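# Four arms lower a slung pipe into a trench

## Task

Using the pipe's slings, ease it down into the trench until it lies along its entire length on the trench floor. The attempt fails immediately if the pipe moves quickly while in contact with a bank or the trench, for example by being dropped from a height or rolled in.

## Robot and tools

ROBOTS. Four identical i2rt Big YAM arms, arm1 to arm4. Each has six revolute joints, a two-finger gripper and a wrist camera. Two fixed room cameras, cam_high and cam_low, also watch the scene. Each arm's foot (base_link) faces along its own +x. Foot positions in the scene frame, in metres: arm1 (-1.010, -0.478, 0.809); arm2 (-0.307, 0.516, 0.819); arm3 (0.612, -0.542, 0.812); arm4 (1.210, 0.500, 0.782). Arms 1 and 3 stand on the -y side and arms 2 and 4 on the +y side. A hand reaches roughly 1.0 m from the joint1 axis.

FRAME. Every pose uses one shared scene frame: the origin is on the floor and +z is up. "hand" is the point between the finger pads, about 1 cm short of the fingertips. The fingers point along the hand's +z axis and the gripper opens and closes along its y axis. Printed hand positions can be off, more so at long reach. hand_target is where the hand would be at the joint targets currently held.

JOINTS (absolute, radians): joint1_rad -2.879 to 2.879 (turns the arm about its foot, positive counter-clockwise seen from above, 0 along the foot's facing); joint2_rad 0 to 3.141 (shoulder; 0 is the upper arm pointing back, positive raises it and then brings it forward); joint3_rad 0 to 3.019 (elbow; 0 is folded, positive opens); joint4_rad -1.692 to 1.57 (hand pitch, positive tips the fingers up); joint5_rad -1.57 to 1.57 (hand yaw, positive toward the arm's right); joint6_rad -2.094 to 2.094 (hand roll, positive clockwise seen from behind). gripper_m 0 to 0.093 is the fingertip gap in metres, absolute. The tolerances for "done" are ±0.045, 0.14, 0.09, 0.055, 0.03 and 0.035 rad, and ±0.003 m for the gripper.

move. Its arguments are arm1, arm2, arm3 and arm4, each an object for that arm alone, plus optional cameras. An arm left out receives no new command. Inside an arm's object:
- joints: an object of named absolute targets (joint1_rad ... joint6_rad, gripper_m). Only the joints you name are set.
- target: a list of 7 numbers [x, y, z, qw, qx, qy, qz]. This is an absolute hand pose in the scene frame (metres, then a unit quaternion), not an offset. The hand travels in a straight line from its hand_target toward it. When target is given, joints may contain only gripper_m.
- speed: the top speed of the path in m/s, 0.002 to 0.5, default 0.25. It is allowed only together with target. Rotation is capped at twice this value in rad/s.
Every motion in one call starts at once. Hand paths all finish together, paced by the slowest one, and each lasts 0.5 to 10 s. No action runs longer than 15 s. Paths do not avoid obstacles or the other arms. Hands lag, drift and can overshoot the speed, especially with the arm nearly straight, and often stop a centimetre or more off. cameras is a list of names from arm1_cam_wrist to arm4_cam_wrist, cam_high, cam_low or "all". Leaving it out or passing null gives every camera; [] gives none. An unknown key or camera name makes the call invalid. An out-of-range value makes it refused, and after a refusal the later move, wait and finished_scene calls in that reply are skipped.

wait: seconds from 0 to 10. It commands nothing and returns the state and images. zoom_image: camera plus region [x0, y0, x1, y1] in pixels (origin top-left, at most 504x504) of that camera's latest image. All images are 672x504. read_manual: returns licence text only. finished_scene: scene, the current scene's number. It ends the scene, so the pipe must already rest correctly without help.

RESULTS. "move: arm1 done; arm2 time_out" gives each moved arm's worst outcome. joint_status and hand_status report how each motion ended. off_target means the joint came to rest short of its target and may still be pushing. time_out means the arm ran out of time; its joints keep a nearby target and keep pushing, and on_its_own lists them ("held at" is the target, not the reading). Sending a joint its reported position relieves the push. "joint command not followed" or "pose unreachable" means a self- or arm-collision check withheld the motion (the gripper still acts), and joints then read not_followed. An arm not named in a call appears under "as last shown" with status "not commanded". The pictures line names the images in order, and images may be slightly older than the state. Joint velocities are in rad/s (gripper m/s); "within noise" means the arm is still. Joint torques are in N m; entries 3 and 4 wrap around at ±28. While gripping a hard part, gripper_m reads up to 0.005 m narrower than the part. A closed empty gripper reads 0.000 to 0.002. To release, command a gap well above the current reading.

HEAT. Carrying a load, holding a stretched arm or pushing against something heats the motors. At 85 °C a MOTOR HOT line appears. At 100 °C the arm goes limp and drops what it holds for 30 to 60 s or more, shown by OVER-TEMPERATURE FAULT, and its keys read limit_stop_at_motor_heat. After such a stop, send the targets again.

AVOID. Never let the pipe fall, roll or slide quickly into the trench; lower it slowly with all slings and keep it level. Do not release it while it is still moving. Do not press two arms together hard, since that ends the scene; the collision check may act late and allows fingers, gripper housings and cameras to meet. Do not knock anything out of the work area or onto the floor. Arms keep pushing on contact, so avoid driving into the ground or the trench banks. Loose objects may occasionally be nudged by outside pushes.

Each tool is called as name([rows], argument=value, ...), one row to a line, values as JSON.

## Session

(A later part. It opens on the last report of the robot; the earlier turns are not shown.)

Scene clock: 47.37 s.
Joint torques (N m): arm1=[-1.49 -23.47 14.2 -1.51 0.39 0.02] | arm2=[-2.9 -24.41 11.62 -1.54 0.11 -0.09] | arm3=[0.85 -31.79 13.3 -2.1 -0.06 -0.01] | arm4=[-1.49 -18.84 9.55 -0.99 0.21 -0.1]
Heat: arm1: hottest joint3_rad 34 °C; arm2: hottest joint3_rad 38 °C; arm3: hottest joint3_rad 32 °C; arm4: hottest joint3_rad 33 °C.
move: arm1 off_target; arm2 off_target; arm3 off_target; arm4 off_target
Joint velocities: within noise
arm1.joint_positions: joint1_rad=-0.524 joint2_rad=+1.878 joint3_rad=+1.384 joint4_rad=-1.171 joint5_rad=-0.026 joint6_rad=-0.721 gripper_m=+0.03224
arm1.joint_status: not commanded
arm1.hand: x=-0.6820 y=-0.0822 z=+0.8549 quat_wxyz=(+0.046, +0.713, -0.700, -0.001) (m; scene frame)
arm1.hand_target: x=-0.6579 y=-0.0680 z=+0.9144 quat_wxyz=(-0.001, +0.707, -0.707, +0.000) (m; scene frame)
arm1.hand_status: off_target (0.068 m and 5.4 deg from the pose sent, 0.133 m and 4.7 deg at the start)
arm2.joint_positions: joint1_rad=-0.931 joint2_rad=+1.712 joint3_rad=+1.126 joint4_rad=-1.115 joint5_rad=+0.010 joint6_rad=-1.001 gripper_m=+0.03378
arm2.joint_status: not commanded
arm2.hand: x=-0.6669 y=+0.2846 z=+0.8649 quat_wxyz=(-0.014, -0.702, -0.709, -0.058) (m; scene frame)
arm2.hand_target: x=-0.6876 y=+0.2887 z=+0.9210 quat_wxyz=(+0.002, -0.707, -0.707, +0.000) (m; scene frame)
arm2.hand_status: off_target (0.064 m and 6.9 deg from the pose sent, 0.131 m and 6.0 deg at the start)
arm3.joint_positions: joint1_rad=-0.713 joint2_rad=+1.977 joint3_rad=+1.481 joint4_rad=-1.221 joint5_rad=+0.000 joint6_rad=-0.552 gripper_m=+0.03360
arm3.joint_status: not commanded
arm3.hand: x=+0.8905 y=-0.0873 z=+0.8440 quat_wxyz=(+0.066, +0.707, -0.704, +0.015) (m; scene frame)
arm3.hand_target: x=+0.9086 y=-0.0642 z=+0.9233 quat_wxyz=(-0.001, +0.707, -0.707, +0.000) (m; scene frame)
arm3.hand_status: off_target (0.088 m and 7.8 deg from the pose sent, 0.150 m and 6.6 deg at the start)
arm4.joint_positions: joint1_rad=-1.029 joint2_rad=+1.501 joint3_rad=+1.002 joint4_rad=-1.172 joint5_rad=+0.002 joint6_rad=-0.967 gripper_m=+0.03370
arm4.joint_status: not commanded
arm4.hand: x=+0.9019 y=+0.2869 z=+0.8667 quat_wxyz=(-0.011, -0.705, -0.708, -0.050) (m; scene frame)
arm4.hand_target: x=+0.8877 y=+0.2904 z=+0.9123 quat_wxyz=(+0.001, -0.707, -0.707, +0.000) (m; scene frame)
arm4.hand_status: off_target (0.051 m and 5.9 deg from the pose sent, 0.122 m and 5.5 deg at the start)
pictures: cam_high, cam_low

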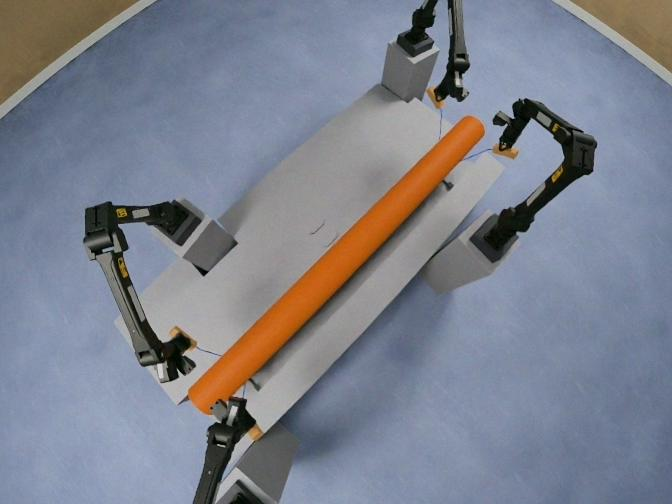

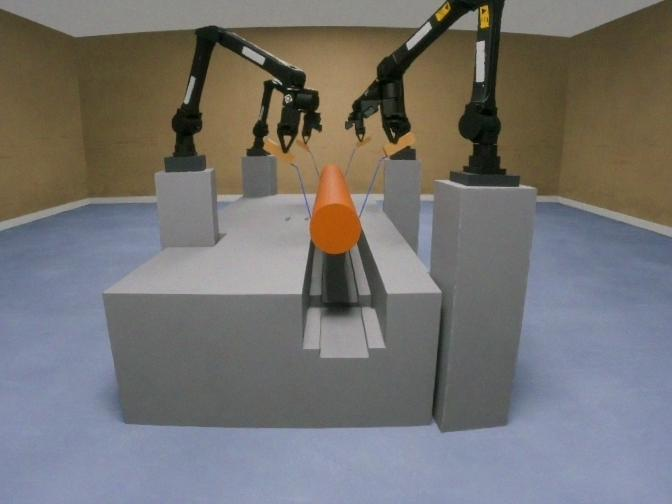

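move(arm1={"target":[-0.655,-0.056,0.912,0,0.7071,-0.7071,0],"speed":0.04}, arm2={"target":[-0.69,0.296,0.92,0,0.7071,0.7071,0],"speed":0.04}, arm3={"target":[0.910,-0.039,0.928,0,0.7071,-0.7071,0],"speed":0.04}, arm4={"target":[0.888,0.308,0.908,0,0.7071,0.7071,0],"speed":0.04}, cameras=[])

move(arm1={"target":[-0.655,-0.064,0.80,0,0.7071,-0.7071,0],"speed":0.05}, arm2={"target":[-0.69,0.292,0.80,0,0.7071,0.7071,0],"speed":0.05}, arm3={"target":[0.910,-0.048,0.81,0,0.7071,-0.7071,0],"speed":0.05}, arm4={"target":[0.886,0.303,0.80,0,0.7071,0.7071,0],"speed":0.05}, cameras=["cam_low"])

zoom_image(camera="cam_low", region=[190, 120, 440, 370])

Scene clock: 54.53 s.
Joint torques (N m): arm1=[-1.61 -23.82 14.17 -1.63 0.37 0.03] | arm2=[-3.08 -24.41 11.29 -1.5 0.08 -0.09] | arm3=[0.67 -32.67 13.52 -2.17 -0.06 -0.01] | arm4=[-1.73 -18.02 9.29 -0.55 0.24 -0.11]
Heat: arm1: hottest joint3_rad 36 °C; arm2: hottest joint3_rad 39 °C; arm3: hottest joint3_rad 35 °C; arm4: hottest joint3_rad 34 °C.
move: arm1 off_target; arm2 off_target; arm3 off_target; arm4 off_target
Joint velocities: within noise
arm1.joint_positions: joint1_rad=-0.515 joint2_rad=+1.896 joint3_rad=+1.404 joint4_rad=-1.171 joint5_rad=-0.026 joint6_rad=-0.710 gripper_m=+0.03224
arm1.joint_status: not commanded
arm1.hand: x=-0.6811 y=-0.0742 z=+0.8522 quat_wxyz=(+0.045, +0.712, -0.701, -0.001) (m; scene frame)
arm1.hand_target: x=-0.6578 y=-0.0591 z=+0.9114 quat_wxyz=(-0.001, +0.707, -0.707, +0.000) (m; scene frame)
arm1.hand_status: off_target (0.068 m and 5.3 deg from the pose sent, 0.068 m and 5.4 deg at the start)
arm2.joint_positions: joint1_rad=-0.945 joint2_rad=+1.708 joint3_rad=+1.109 joint4_rad=-1.103 joint5_rad=+0.012 joint6_rad=-1.017 gripper_m=+0.03378
arm2.joint_status: not commanded
arm2.hand: x=-0.6666 y=+0.2917 z=+0.8613 quat_wxyz=(-0.014, -0.701, -0.710, -0.058) (m; scene frame)
arm2.hand_target: x=-0.6877 y=+0.2967 z=+0.9169 quat_wxyz=(+0.002, -0.707, -0.707, +0.000) (m; scene frame)
arm2.hand_status: off_target (0.063 m and 6.9 deg from the pose sent, 0.061 m and 6.9 deg at the start)
arm3.joint_positions: joint1_rad=-0.693 joint2_rad=+2.017 joint3_rad=+1.544 joint4_rad=-1.243 joint5_rad=+0.000 joint6_rad=-0.531 gripper_m=+0.03360
arm3.joint_status: not commanded
arm3.hand: x=+0.8900 y=-0.0671 z=+0.8431 quat_wxyz=(+0.066, +0.706, -0.705, +0.016) (m; scene frame)
arm3.hand_target: x=+0.9066 y=-0.0445 z=+0.9260 quat_wxyz=(-0.001, +0.707, -0.707, +0.000) (m; scene frame)
arm3.hand_status: off_target (0.092 m and 7.7 deg from the pose sent, 0.099 m and 7.8 deg at the start)
arm4.joint_positions: joint1_rad=-1.065 joint2_rad=+1.475 joint3_rad=+0.964 joint4_rad=-1.167 joint5_rad=+0.002 joint6_rad=-1.002 gripper_m=+0.03370
arm4.joint_status: not commanded
arm4.hand: x=+0.9062 y=+0.3059 z=+0.8636 quat_wxyz=(-0.013, -0.705, -0.707, -0.053) (m; scene frame)
arm4.hand_target: x=+0.8896 y=+0.3085 z=+0.9059 quat_wxyz=(+0.001, -0.707, -0.707, -0.001) (m; scene frame)
arm4.hand_status: off_target (0.048 m and 6.3 deg from the pose sent, 0.048 m and 5.9 deg at the start)
pictures: none
No camera images: "cameras" was empty.

Scene clock: 57.37 s.
Joint torques (N m): arm1=[-2.2 -24.06 8.51 -0.32 0.34 -0.04] | arm2=[-2.9 -21.83 8.5 -1.17 0.06 -0.04] | arm3=[0.21 -32.62 8.18 -0.95 -0.04 -0.11] | arm4=[-1.2 -16.26 7.28 -0.35 0.15 -0.06]
Heat: arm1: hottest joint3_rad 36 °C; arm2: hottest joint3_rad 39 °C; arm3: hottest joint3_rad 35 °C; arm4: hottest joint3_rad 34 °C.
move: arm1 off_target; arm2 off_target; arm3 off_target; arm4 off_target
Joint velocities: within noise
arm1.joint_positions: joint1_rad=-0.515 joint2_rad=+2.031 joint3_rad=+1.337 joint4_rad=-0.947 joint5_rad=-0.026 joint6_rad=-0.710 gripper_m=+0.03224
arm1.joint_status: not commanded
arm1.hand: x=-0.6759 y=-0.0704 z=+0.7599 quat_wxyz=(+0.035, +0.712, -0.701, -0.002) (m; scene frame)
arm1.hand_target: x=-0.6559 y=-0.0648 z=+0.7991 quat_wxyz=(+0.000, +0.707, -0.707, +0.000) (m; scene frame)
arm1.hand_status: off_target (0.046 m and 4.1 deg from the pose sent, 0.059 m and 5.3 deg at the start)
arm2.joint_positions: joint1_rad=-0.945 joint2_rad=+1.862 joint3_rad=+1.003 joint4_rad=-0.800 joint5_rad=+0.011 joint6_rad=-1.019 gripper_m=+0.03378
arm2.joint_status: not commanded
arm2.hand: x=-0.6660 y=+0.2905 z=+0.7636 quat_wxyz=(-0.010, -0.702, -0.712, -0.037) (m; scene frame)
arm2.hand_target: x=-0.6890 y=+0.2924 z=+0.7987 quat_wxyz=(+0.001, -0.707, -0.707, +0.000) (m; scene frame)
arm2.hand_status: off_target (0.044 m and 4.5 deg from the pose sent, 0.066 m and 6.9 deg at the start)
arm3.joint_positions: joint1_rad=-0.693 joint2_rad=+2.130 joint3_rad=+1.453 joint4_rad=-1.006 joint5_rad=+0.001 joint6_rad=-0.530 gripper_m=+0.03360
arm3.joint_status: not commanded
arm3.hand: x=+0.8901 y=-0.0667 z=+0.7495 quat_wxyz=(+0.050, +0.707, -0.705, +0.012) (m; scene frame)
arm3.hand_target: x=+0.9087 y=-0.0500 z=+0.8083 quat_wxyz=(+0.000, +0.707, -0.707, +0.001) (m; scene frame)
arm3.hand_status: off_target (0.066 m and 5.9 deg from the pose sent, 0.043 m and 7.7 deg at the start)
arm4.joint_positions: joint1_rad=-1.065 joint2_rad=+1.621 joint3_rad=+0.835 joint4_rad=-0.857 joint5_rad=+0.002 joint6_rad=-1.003 gripper_m=+0.03370
arm4.joint_status: not commanded
arm4.hand: x=+0.9056 y=+0.3052 z=+0.7710 quat_wxyz=(-0.009, -0.705, -0.708, -0.036) (m; scene frame)
arm4.hand_target: x=+0.8868 y=+0.3034 z=+0.7990 quat_wxyz=(+0.001, -0.707, -0.707, +0.000) (m; scene frame)
arm4.hand_status: off_target (0.035 m and 4.3 deg from the pose sent, 0.067 m and 6.3 deg at the start)
pictures: cam_low

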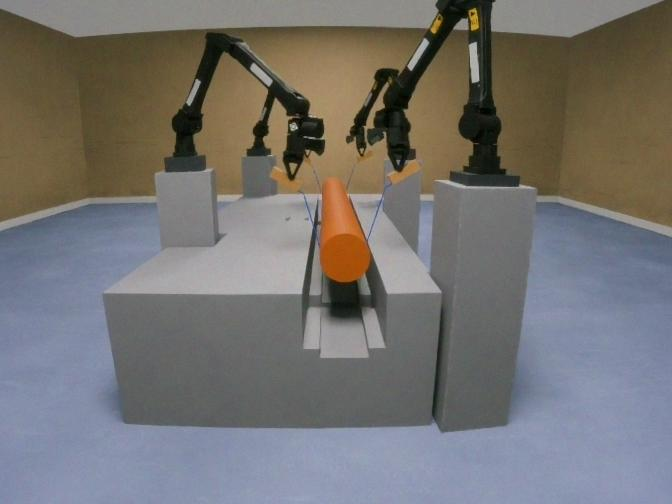

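Scaled by 2.016.

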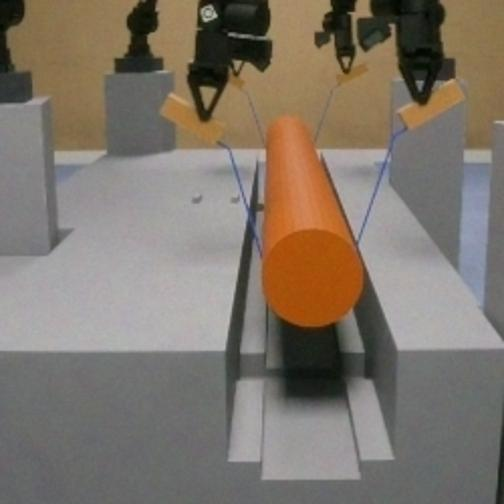

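move(arm1={"target":[-0.658,-0.072,0.645,0,0.7071,-0.7071,0],"speed":0.05}, arm2={"target":[-0.69,0.281,0.642,0,0.7071,0.7071,0],"speed":0.05}, arm3={"target":[0.910,-0.070,0.658,0,0.7071,-0.7071,0],"speed":0.05}, arm4={"target":[0.886,0.279,0.645,0,0.7071,0.7071,0],"speed":0.05}, cameras=["cam_low"])

zoom_image(camera="cam_low", region=[295, 280, 395, 365])

zoom_image(camera="cam_low", region=[300, 180, 370, 240])

Scene clock: 64.87 s.
Joint torques (N m): arm1=[-2.32 -24.12 5.71 -0.17 0.36 -0.05] | arm2=[-1.61 -22.83 5.83 -1.11 0.04 0.08] | arm3=[-0.67 -31.21 5.2 -0.91 -0.03 -0.15] | arm4=[-0.03 -18.08 4.41 -0.28 0.17 0.23]
Heat: arm1: hottest joint3_rad 36 °C; arm2: hottest joint3_rad 38 °C; arm3: hottest joint2_rad 35 °C; arm4: hottest joint3_rad 33 °C.
move: arm1 off_target; arm2 off_target; arm3 off_target; arm4 off_target
Joint velocities: within noise
arm1.joint_positions: joint1_rad=-0.515 joint2_rad=+2.282 joint3_rad=+1.295 joint4_rad=-0.624 joint5_rad=-0.025 joint6_rad=-0.710 gripper_m=+0.03224
arm1.joint_status: not commanded
arm1.hand: x=-0.6777 y=-0.0764 z=+0.6185 quat_wxyz=(+0.019, +0.713, -0.701, -0.003) (m; scene frame)
arm1.hand_target: x=-0.6584 y=-0.0724 z=+0.6443 quat_wxyz=(+0.000, +0.707, -0.707, +0.000) (m; scene frame)
arm1.hand_status: off_target (0.033 m and 2.4 deg from the pose sent, 0.116 m and 4.1 deg at the start)
arm2.joint_positions: joint1_rad=-0.945 joint2_rad=+2.221 joint3_rad=+0.998 joint4_rad=-0.434 joint5_rad=+0.010 joint6_rad=-1.017 gripper_m=+0.03378
arm2.joint_status: not commanded
arm2.hand: x=-0.6583 y=+0.2926 z=+0.6106 quat_wxyz=(-0.010, -0.702, -0.711, -0.036) (m; scene frame)
arm2.hand_target: x=-0.6891 y=+0.2817 z=+0.6413 quat_wxyz=(+0.000, -0.707, -0.707, +0.000) (m; scene frame)
arm2.hand_status: off_target (0.046 m and 4.4 deg from the pose sent, 0.124 m and 4.5 deg at the start)
arm3.joint_positions: joint1_rad=-0.706 joint2_rad=+2.338 joint3_rad=+1.370 joint4_rad=-0.682 joint5_rad=+0.001 joint6_rad=-0.546 gripper_m=+0.03360
arm3.joint_status: not commanded
arm3.hand: x=+0.8862 y=-0.0860 z=+0.6132 quat_wxyz=(+0.034, +0.709, -0.705, +0.007) (m; scene frame)
arm3.hand_target: x=+0.9093 y=-0.0710 z=+0.6564 quat_wxyz=(+0.000, +0.707, -0.707, +0.001) (m; scene frame)
arm3.hand_status: off_target (0.053 m and 4.0 deg from the pose sent, 0.094 m and 5.9 deg at the start)
arm4.joint_positions: joint1_rad=-1.031 joint2_rad=+2.019 joint3_rad=+0.808 joint4_rad=-0.426 joint5_rad=+0.000 joint6_rad=-0.978 gripper_m=+0.03370
arm4.joint_status: not commanded
arm4.hand: x=+0.9098 y=+0.2918 z=+0.6208 quat_wxyz=(-0.008, -0.702, -0.711, -0.033) (m; scene frame)
arm4.hand_target: x=+0.8866 y=+0.2794 z=+0.6444 quat_wxyz=(+0.000, -0.707, -0.707, +0.000) (m; scene frame)
arm4.hand_status: off_target (0.036 m and 4.0 deg from the pose sent, 0.130 m and 4.2 deg at the start)
pictures: cam_low

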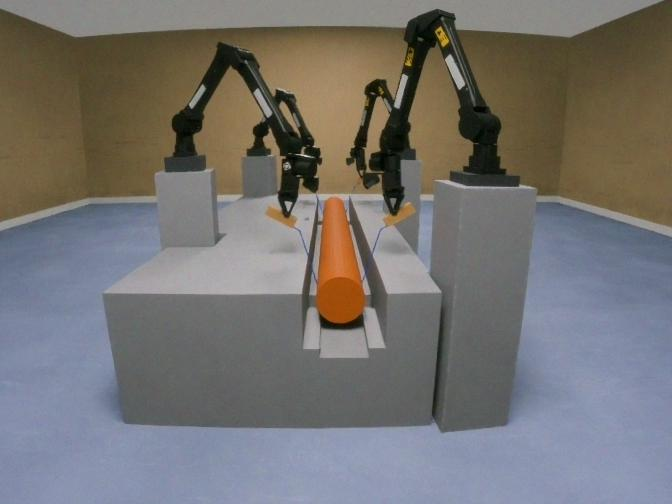

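Scaled by 5.040.

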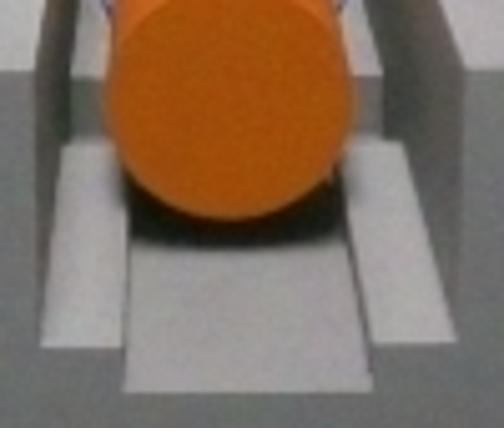

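Scaled by 7.200.

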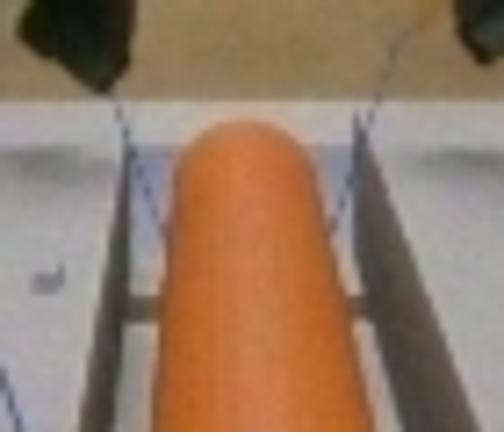

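move(arm1={"target":[-0.661,-0.076,0.56,0,0.7071,-0.7071,0],"speed":0.035}, arm2={"target":[-0.69,0.286,0.557,0,0.7071,0.7071,0],"speed":0.035}, arm3={"target":[0.91,-0.077,0.573,0,0.7071,-0.7071,0],"speed":0.035}, arm4={"target":[0.886,0.285,0.56,0,0.7071,0.7071,0],"speed":0.035}, cameras=["cam_low"])

zoom_image(camera="cam_low", region=[295, 280, 395, 365])

zoom_image(camera="cam_low", region=[300, 180, 370, 240])

Scene clock: 81.73 s.
Joint torques (N m): arm1=[-1.44 -18.84 6.37 0.9 0.07 -0.05] | arm2=[-1.49 -17.49 4.86 0.05 -0.07 0.06] | arm3=[0.32 -23.71 6.23 0.36 -0.07 -0.08] | arm4=[-0.44 -13.74 3.43 0.66 0.12 0.06]
Heat: arm1: hottest joint2_rad 35 °C; arm2: hottest joint2_rad 38 °C; arm3: hottest joint2_rad 35 °C; arm4: hottest joint3_rad 32 °C.
move: arm1 off_target; arm2 off_target; arm3 off_target; arm4 off_target
Joint velocities: within noise
arm1.joint_positions: joint1_rad=-0.526 joint2_rad=+2.385 joint3_rad=+1.311 joint4_rad=-0.512 joint5_rad=-0.019 joint6_rad=-0.710 gripper_m=+0.03224
arm1.joint_status: not commanded
arm1.hand: x=-0.6711 y=-0.0808 z=+0.5692 quat_wxyz=(+0.007, +0.709, -0.705, -0.001) (m; scene frame)
arm1.hand_target: x=-0.6613 y=-0.0764 z=+0.5603 quat_wxyz=(+0.000, +0.707, -0.707, +0.000) (m; scene frame)
arm1.hand_status: off_target (0.014 m and 0.8 deg from the pose sent, 0.061 m and 2.4 deg at the start)
arm2.joint_positions: joint1_rad=-0.958 joint2_rad=+2.368 joint3_rad=+1.057 joint4_rad=-0.306 joint5_rad=+0.012 joint6_rad=-1.025 gripper_m=+0.03378
arm2.joint_status: not commanded
arm2.hand: x=-0.6725 y=+0.2901 z=+0.5557 quat_wxyz=(-0.005, -0.705, -0.709, -0.017) (m; scene frame)
arm2.hand_target: x=-0.6898 y=+0.2861 z=+0.5575 quat_wxyz=(+0.000, -0.707, -0.707, +0.000) (m; scene frame)
arm2.hand_status: off_target (0.018 m and 2.1 deg from the pose sent, 0.063 m and 4.4 deg at the start)
arm3.joint_positions: joint1_rad=-0.724 joint2_rad=+2.415 joint3_rad=+1.379 joint4_rad=-0.569 joint5_rad=+0.001 joint6_rad=-0.562 gripper_m=+0.03360
arm3.joint_status: not commanded
arm3.hand: x=+0.8977 y=-0.0857 z=+0.5745 quat_wxyz=(+0.012, +0.708, -0.706, +0.002) (m; scene frame)
arm3.hand_target: x=+0.9098 y=-0.0773 z=+0.5733 quat_wxyz=(+0.000, +0.707, -0.707, +0.000) (m; scene frame)
arm3.hand_status: off_target (0.015 m and 1.4 deg from the pose sent, 0.048 m and 4.0 deg at the start)
arm4.joint_positions: joint1_rad=-1.039 joint2_rad=+2.201 joint3_rad=+0.842 joint4_rad=-0.246 joint5_rad=+0.002 joint6_rad=-0.977 gripper_m=+0.03370
arm4.joint_status: not commanded
arm4.hand: x=+0.9029 y=+0.2909 z=+0.5583 quat_wxyz=(-0.005, -0.706, -0.708, -0.018) (m; scene frame)
arm4.hand_target: x=+0.8863 y=+0.2853 z=+0.5604 quat_wxyz=(+0.000, -0.707, -0.707, +0.000) (m; scene frame)
arm4.hand_status: off_target (0.018 m and 2.1 deg from the pose sent, 0.066 m and 4.0 deg at the start)
pictures: cam_low

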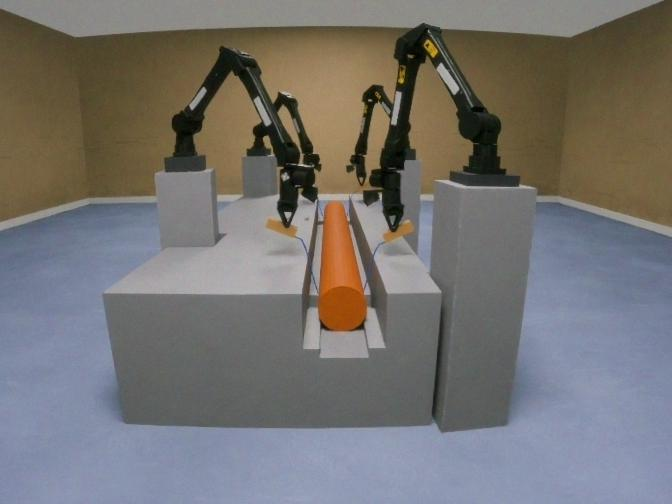

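Scaled by 5.040.

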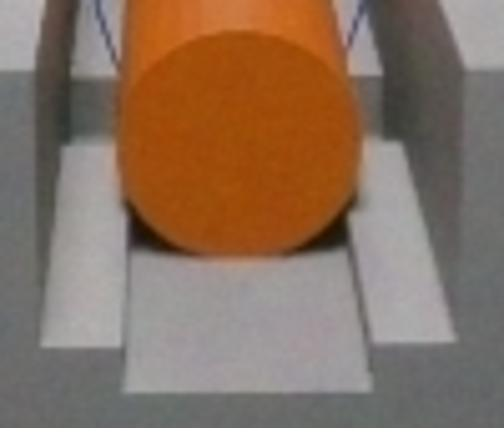

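Scaled by 7.200.

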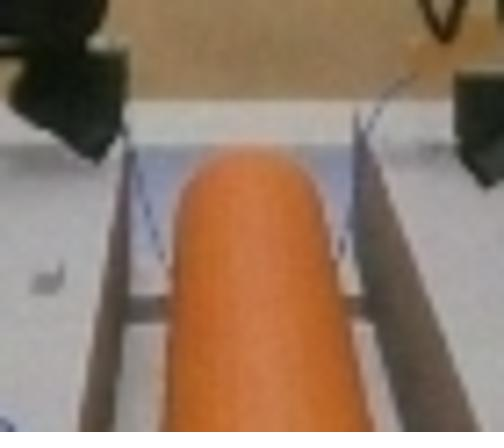

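move(arm1={"target":[-0.667,-0.135,0.482,0,0.7071,-0.7071,0],"speed":0.06}, arm2={"target":[-0.695,0.283,0.484,0,0.7071,0.7071,0],"speed":0.06}, arm3={"target":[0.906,-0.135,0.483,0,0.7071,-0.7071,0],"speed":0.06}, arm4={"target":[0.886,0.28,0.486,0,0.7071,0.7071,0],"speed":0.06}, cameras=["cam_low"])

move(arm1={"joints":{"gripper_m":0.075}}, arm2={"joints":{"gripper_m":0.075}}, arm3={"joints":{"gripper_m":0.075}}, arm4={"joints":{"gripper_m":0.075}}, cameras=[])

move(arm1={"target":[-0.667,-0.135,0.60,0,0.7071,-0.7071,0],"speed":0.15}, arm2={"target":[-0.695,0.288,0.60,0,0.7071,0.7071,0],"speed":0.15}, arm3={"target":[0.906,-0.135,0.60,0,0.7071,-0.7071,0],"speed":0.15}, arm4={"target":[0.886,0.285,0.60,0,0.7071,0.7071,0],"speed":0.15}, cameras=["cam_low","cam_high"])

zoom_image(camera="cam_low", region=[190, 120, 440, 370])

Scene clock: 90.00 s.
Joint torques (N m): arm1=[-1.44 -17.08 2.89 1.28 0.11 -0.04] | arm2=[-0.97 -13.8 6.58 0.88 -0.02 0.24] | arm3=[0.03 -20.37 3.15 0.87 0.02 0.02] | arm4=[1.26 -11.93 3.77 1.43 -0.5 0.17]
Heat: arm1: hottest joint2_rad 35 °C; arm2: hottest joint2_rad 37 °C; arm3: hottest joint2_rad 35 °C; arm4: hottest joint3_rad 32 °C.
move: arm1 off_target; arm2 off_target; arm3 off_target; arm4 off_target
Joint velocities: within noise
arm1.joint_positions: joint1_rad=-0.590 joint2_rad=+2.507 joint3_rad=+1.277 joint4_rad=-0.313 joint5_rad=-0.020 joint6_rad=-0.774 gripper_m=+0.03224
arm1.joint_status: not commanded
arm1.hand: x=-0.6599 y=-0.1180 z=+0.5049 quat_wxyz=(-0.015, +0.709, -0.705, -0.002) (m; scene frame)
arm1.hand_target: x=-0.6679 y=-0.1353 z=+0.4834 quat_wxyz=(+0.000, +0.707, -0.707, +0.000) (m; scene frame)
arm1.hand_status: off_target (0.029 m and 1.8 deg from the pose sent, 0.103 m and 0.8 deg at the start)
arm2.joint_positions: joint1_rad=-0.967 joint2_rad=+2.510 joint3_rad=+1.142 joint4_rad=-0.244 joint5_rad=+0.010 joint6_rad=-1.043 gripper_m=+0.03378
arm2.joint_status: not commanded
arm2.hand: x=-0.6802 y=+0.2887 z=+0.5033 quat_wxyz=(-0.006, -0.702, -0.712, -0.015) (m; scene frame)
arm2.hand_target: x=-0.6940 y=+0.2836 z=+0.4855 quat_wxyz=(+0.000, -0.707, -0.707, +0.000) (m; scene frame)
arm2.hand_status: off_target (0.025 m and 2.0 deg from the pose sent, 0.075 m and 2.1 deg at the start)
arm3.joint_positions: joint1_rad=-0.775 joint2_rad=+2.539 joint3_rad=+1.333 joint4_rad=-0.355 joint5_rad=-0.001 joint6_rad=-0.625 gripper_m=+0.03360
arm3.joint_status: not commanded
arm3.hand: x=+0.9058 y=-0.1205 z=+0.5036 quat_wxyz=(-0.010, +0.712, -0.702, -0.004) (m; scene frame)
arm3.hand_target: x=+0.9053 y=-0.1353 z=+0.4840 quat_wxyz=(+0.000, +0.707, -0.707, +0.000) (m; scene frame)
arm3.hand_status: off_target (0.025 m and 1.5 deg from the pose sent, 0.104 m and 1.4 deg at the start)
arm4.joint_positions: joint1_rad=-1.055 joint2_rad=+2.386 joint3_rad=+0.913 joint4_rad=-0.141 joint5_rad=+0.018 joint6_rad=-0.977 gripper_m=+0.03370
arm4.joint_status: not commanded
arm4.hand: x=+0.8993 y=+0.2983 z=+0.4962 quat_wxyz=(+0.002, -0.711, -0.703, -0.024) (m; scene frame)
arm4.hand_target: x=+0.8866 y=+0.2804 z=+0.4873 quat_wxyz=(+0.000, -0.707, -0.707, +0.000) (m; scene frame)
arm4.hand_status: off_target (0.025 m and 2.8 deg from the pose sent, 0.075 m and 2.1 deg at the start)
pictures: cam_low

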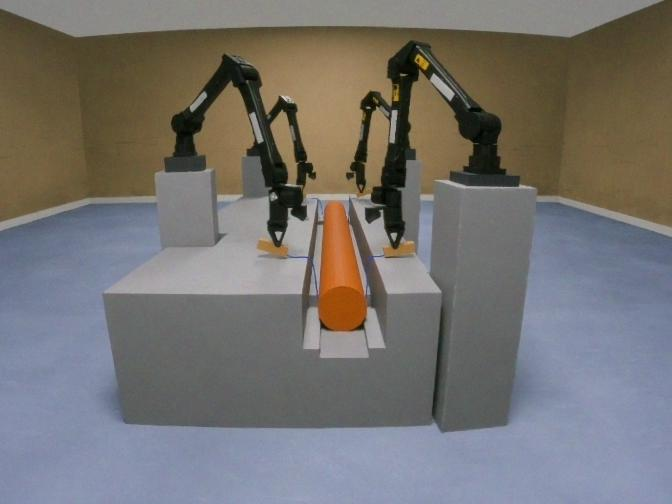

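Scene clock: 90.67 s.
Joint torques (N m): arm1=[-1.2 -17.79 2.85 1.09 0.04 -0.06] | arm2=[-1.03 -18.49 3.37 0.03 -0.08 0.21] | arm3=[0.38 -22.53 2.95 0.47 -0.03 0.02] | arm4=[1.03 -14.56 1.59 0.65 -0.08 0.16]
Heat: arm1: hottest joint2_rad 35 °C; arm2: hottest joint2_rad 37 °C; arm3: hottest joint2_rad 35 °C; arm4: hottest joint3_rad 32 °C.
move: arm1 done; arm2 done; arm3 done; arm4 done
Joint velocities: within noise
arm1.joint_positions: joint1_rad=-0.593 joint2_rad=+2.519 joint3_rad=+1.277 joint4_rad=-0.309 joint5_rad=-0.019 joint6_rad=-0.774 gripper_m=+0.07493
arm1.joint_status: all done
arm1.hand: x=-0.6615 y=-0.1222 z=+0.4993 quat_wxyz=(-0.012, +0.708, -0.706, -0.002) (m; scene frame)
arm1.hand_target: x=-0.6679 y=-0.1354 z=+0.4833 quat_wxyz=(+0.000, +0.707, -0.707, +0.000) (m; scene frame)
arm1.hand_status: not commanded
arm2.joint_positions: joint1_rad=-0.967 joint2_rad=+2.560 joint3_rad=+1.175 joint4_rad=-0.222 joint5_rad=+0.012 joint6_rad=-1.041 gripper_m=+0.07496
arm2.joint_status: all done
arm2.hand: x=-0.6834 y=+0.2868 z=+0.4847 quat_wxyz=(-0.004, -0.703, -0.711, -0.012) (m; scene frame)
arm2.hand_target: x=-0.6941 y=+0.2835 z=+0.4855 quat_wxyz=(+0.000, -0.707, -0.707, +0.000) (m; scene frame)
arm2.hand_status: not commanded
arm3.joint_positions: joint1_rad=-0.781 joint2_rad=+2.564 joint3_rad=+1.333 joint4_rad=-0.346 joint5_rad=-0.001 joint6_rad=-0.625 gripper_m=+0.07493
arm3.joint_status: all done
arm3.hand: x=+0.9031 y=-0.1298 z=+0.4911 quat_wxyz=(-0.001, +0.710, -0.704, -0.002) (m; scene frame)
arm3.hand_target: x=+0.9053 y=-0.1353 z=+0.4841 quat_wxyz=(+0.000, +0.707, -0.707, +0.000) (m; scene frame)
arm3.hand_status: not commanded
arm4.joint_positions: joint1_rad=-1.050 joint2_rad=+2.412 joint3_rad=+0.942 joint4_rad=-0.119 joint5_rad=+0.007 joint6_rad=-0.977 gripper_m=+0.07491
arm4.joint_status: all done
arm4.hand: x=+0.8908 y=+0.2882 z=+0.4877 quat_wxyz=(-0.001, -0.710, -0.704, -0.010) (m; scene frame)
arm4.hand_target: x=+0.8865 y=+0.2804 z=+0.4874 quat_wxyz=(+0.000, -0.707, -0.707, +0.000) (m; scene frame)
arm4.hand_status: not commanded
pictures: none
No camera images: "cameras" was empty.

Scene clock: 92.10 s.
Joint torques (N m): arm1=[-1.03 -19.31 3.67 0.18 0.01 -0.13] | arm2=[-1.55 -18.26 3.48 -0.88 -0.09 0.14] | arm3=[0.44 -23.06 3.71 -0.29 -0.06 0.03] | arm4=[0.32 -14.51 2.18 -0.2 -0.07 0.08]
Heat: arm1: hottest joint2_rad 35 °C; arm2: hottest joint2_rad 37 °C; arm3: hottest joint2_rad 35 °C; arm4: hottest joint3_rad 32 °C.
move: arm1 done; arm2 done; arm3 done; arm4 done
Joint velocities: within noise
arm1.joint_positions: joint1_rad=-0.596 joint2_rad=+2.266 joint3_rad=+1.158 joint4_rad=-0.451 joint5_rad=-0.019 joint6_rad=-0.774 gripper_m=+0.07493
arm1.joint_status: not commanded
arm1.hand: x=-0.6665 y=-0.1278 z=+0.6005 quat_wxyz=(-0.008, +0.707, -0.707, -0.001) (m; scene frame)
arm1.hand_target: x=-0.6670 y=-0.1348 z=+0.6001 quat_wxyz=(+0.000, +0.707, -0.707, +0.000) (m; scene frame)
arm1.hand_status: done (0.007 m and 0.9 deg from the pose sent, 0.102 m and 1.4 deg at the start)
arm2.joint_positions: joint1_rad=-0.967 joint2_rad=+2.268 joint3_rad=+1.057 joint4_rad=-0.359 joint5_rad=+0.012 joint6_rad=-1.041 gripper_m=+0.07496
arm2.joint_status: not commanded
arm2.hand: x=-0.6957 y=+0.2813 z=+0.5981 quat_wxyz=(+0.001, -0.703, -0.711, +0.006) (m; scene frame)
arm2.hand_target: x=-0.6949 y=+0.2879 z=+0.6000 quat_wxyz=(+0.000, -0.707, -0.707, +0.000) (m; scene frame)
arm2.hand_status: done (0.007 m and 0.9 deg from the pose sent, 0.116 m and 1.6 deg at the start)
arm3.joint_positions: joint1_rad=-0.781 joint2_rad=+2.307 joint3_rad=+1.215 joint4_rad=-0.486 joint5_rad=+0.001 joint6_rad=-0.625 gripper_m=+0.07493
arm3.joint_status: not commanded
arm3.hand: x=+0.9022 y=-0.1319 z=+0.5976 quat_wxyz=(-0.001, +0.710, -0.704, -0.001) (m; scene frame)
arm3.hand_target: x=+0.9059 y=-0.1351 z=+0.5999 quat_wxyz=(+0.000, +0.707, -0.707, +0.000) (m; scene frame)
arm3.hand_status: done (0.005 m and 0.6 deg from the pose sent, 0.109 m and 0.6 deg at the start)
arm4.joint_positions: joint1_rad=-1.050 joint2_rad=+2.096 joint3_rad=+0.842 joint4_rad=-0.309 joint5_rad=+0.007 joint6_rad=-0.977 gripper_m=+0.07491
arm4.joint_status: not commanded
arm4.hand: x=+0.8837 y=+0.2840 z=+0.5964 quat_wxyz=(+0.002, -0.710, -0.704, +0.003) (m; scene frame)
arm4.hand_target: x=+0.8860 y=+0.2850 z=+0.5999 quat_wxyz=(+0.000, -0.707, -0.707, +0.000) (m; scene frame)
arm4.hand_status: done (0.004 m and 0.6 deg from the pose sent, 0.112 m and 1.2 deg at the start)
pictures: cam_high, cam_low

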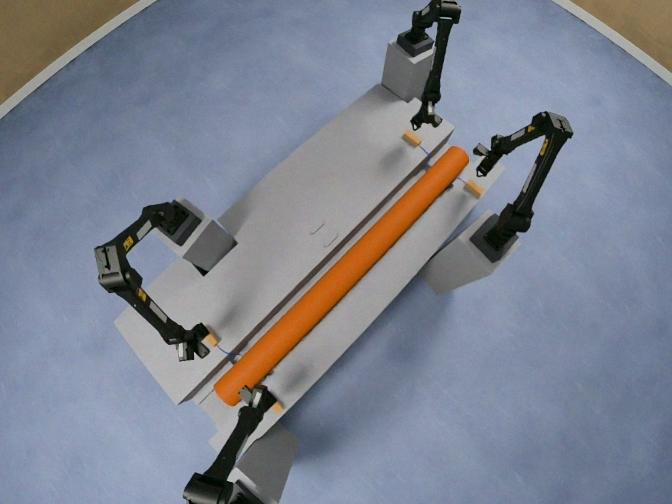

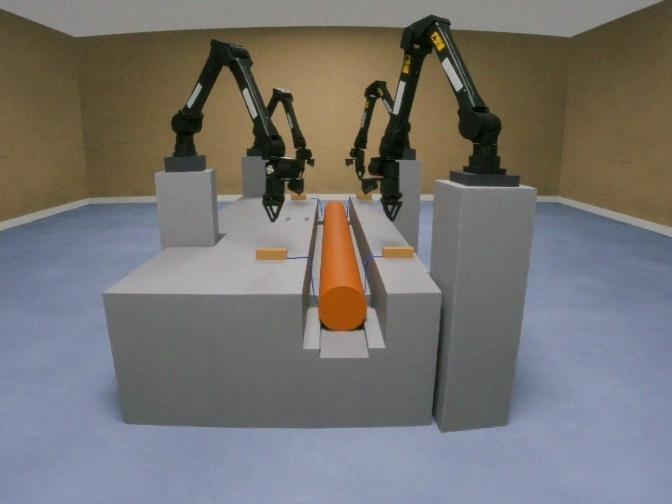

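Scaled by 2.016.

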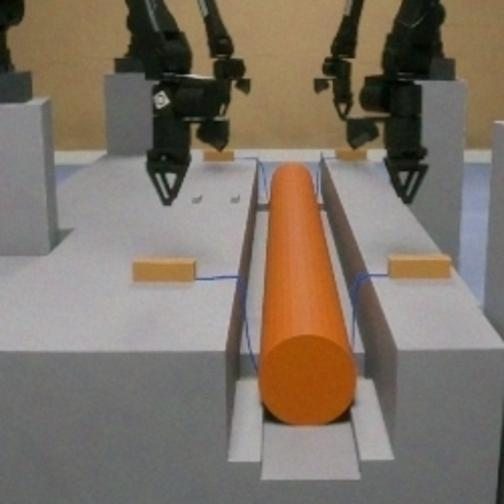

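finished_scene(scene=3)

The scene is finished: the task was done.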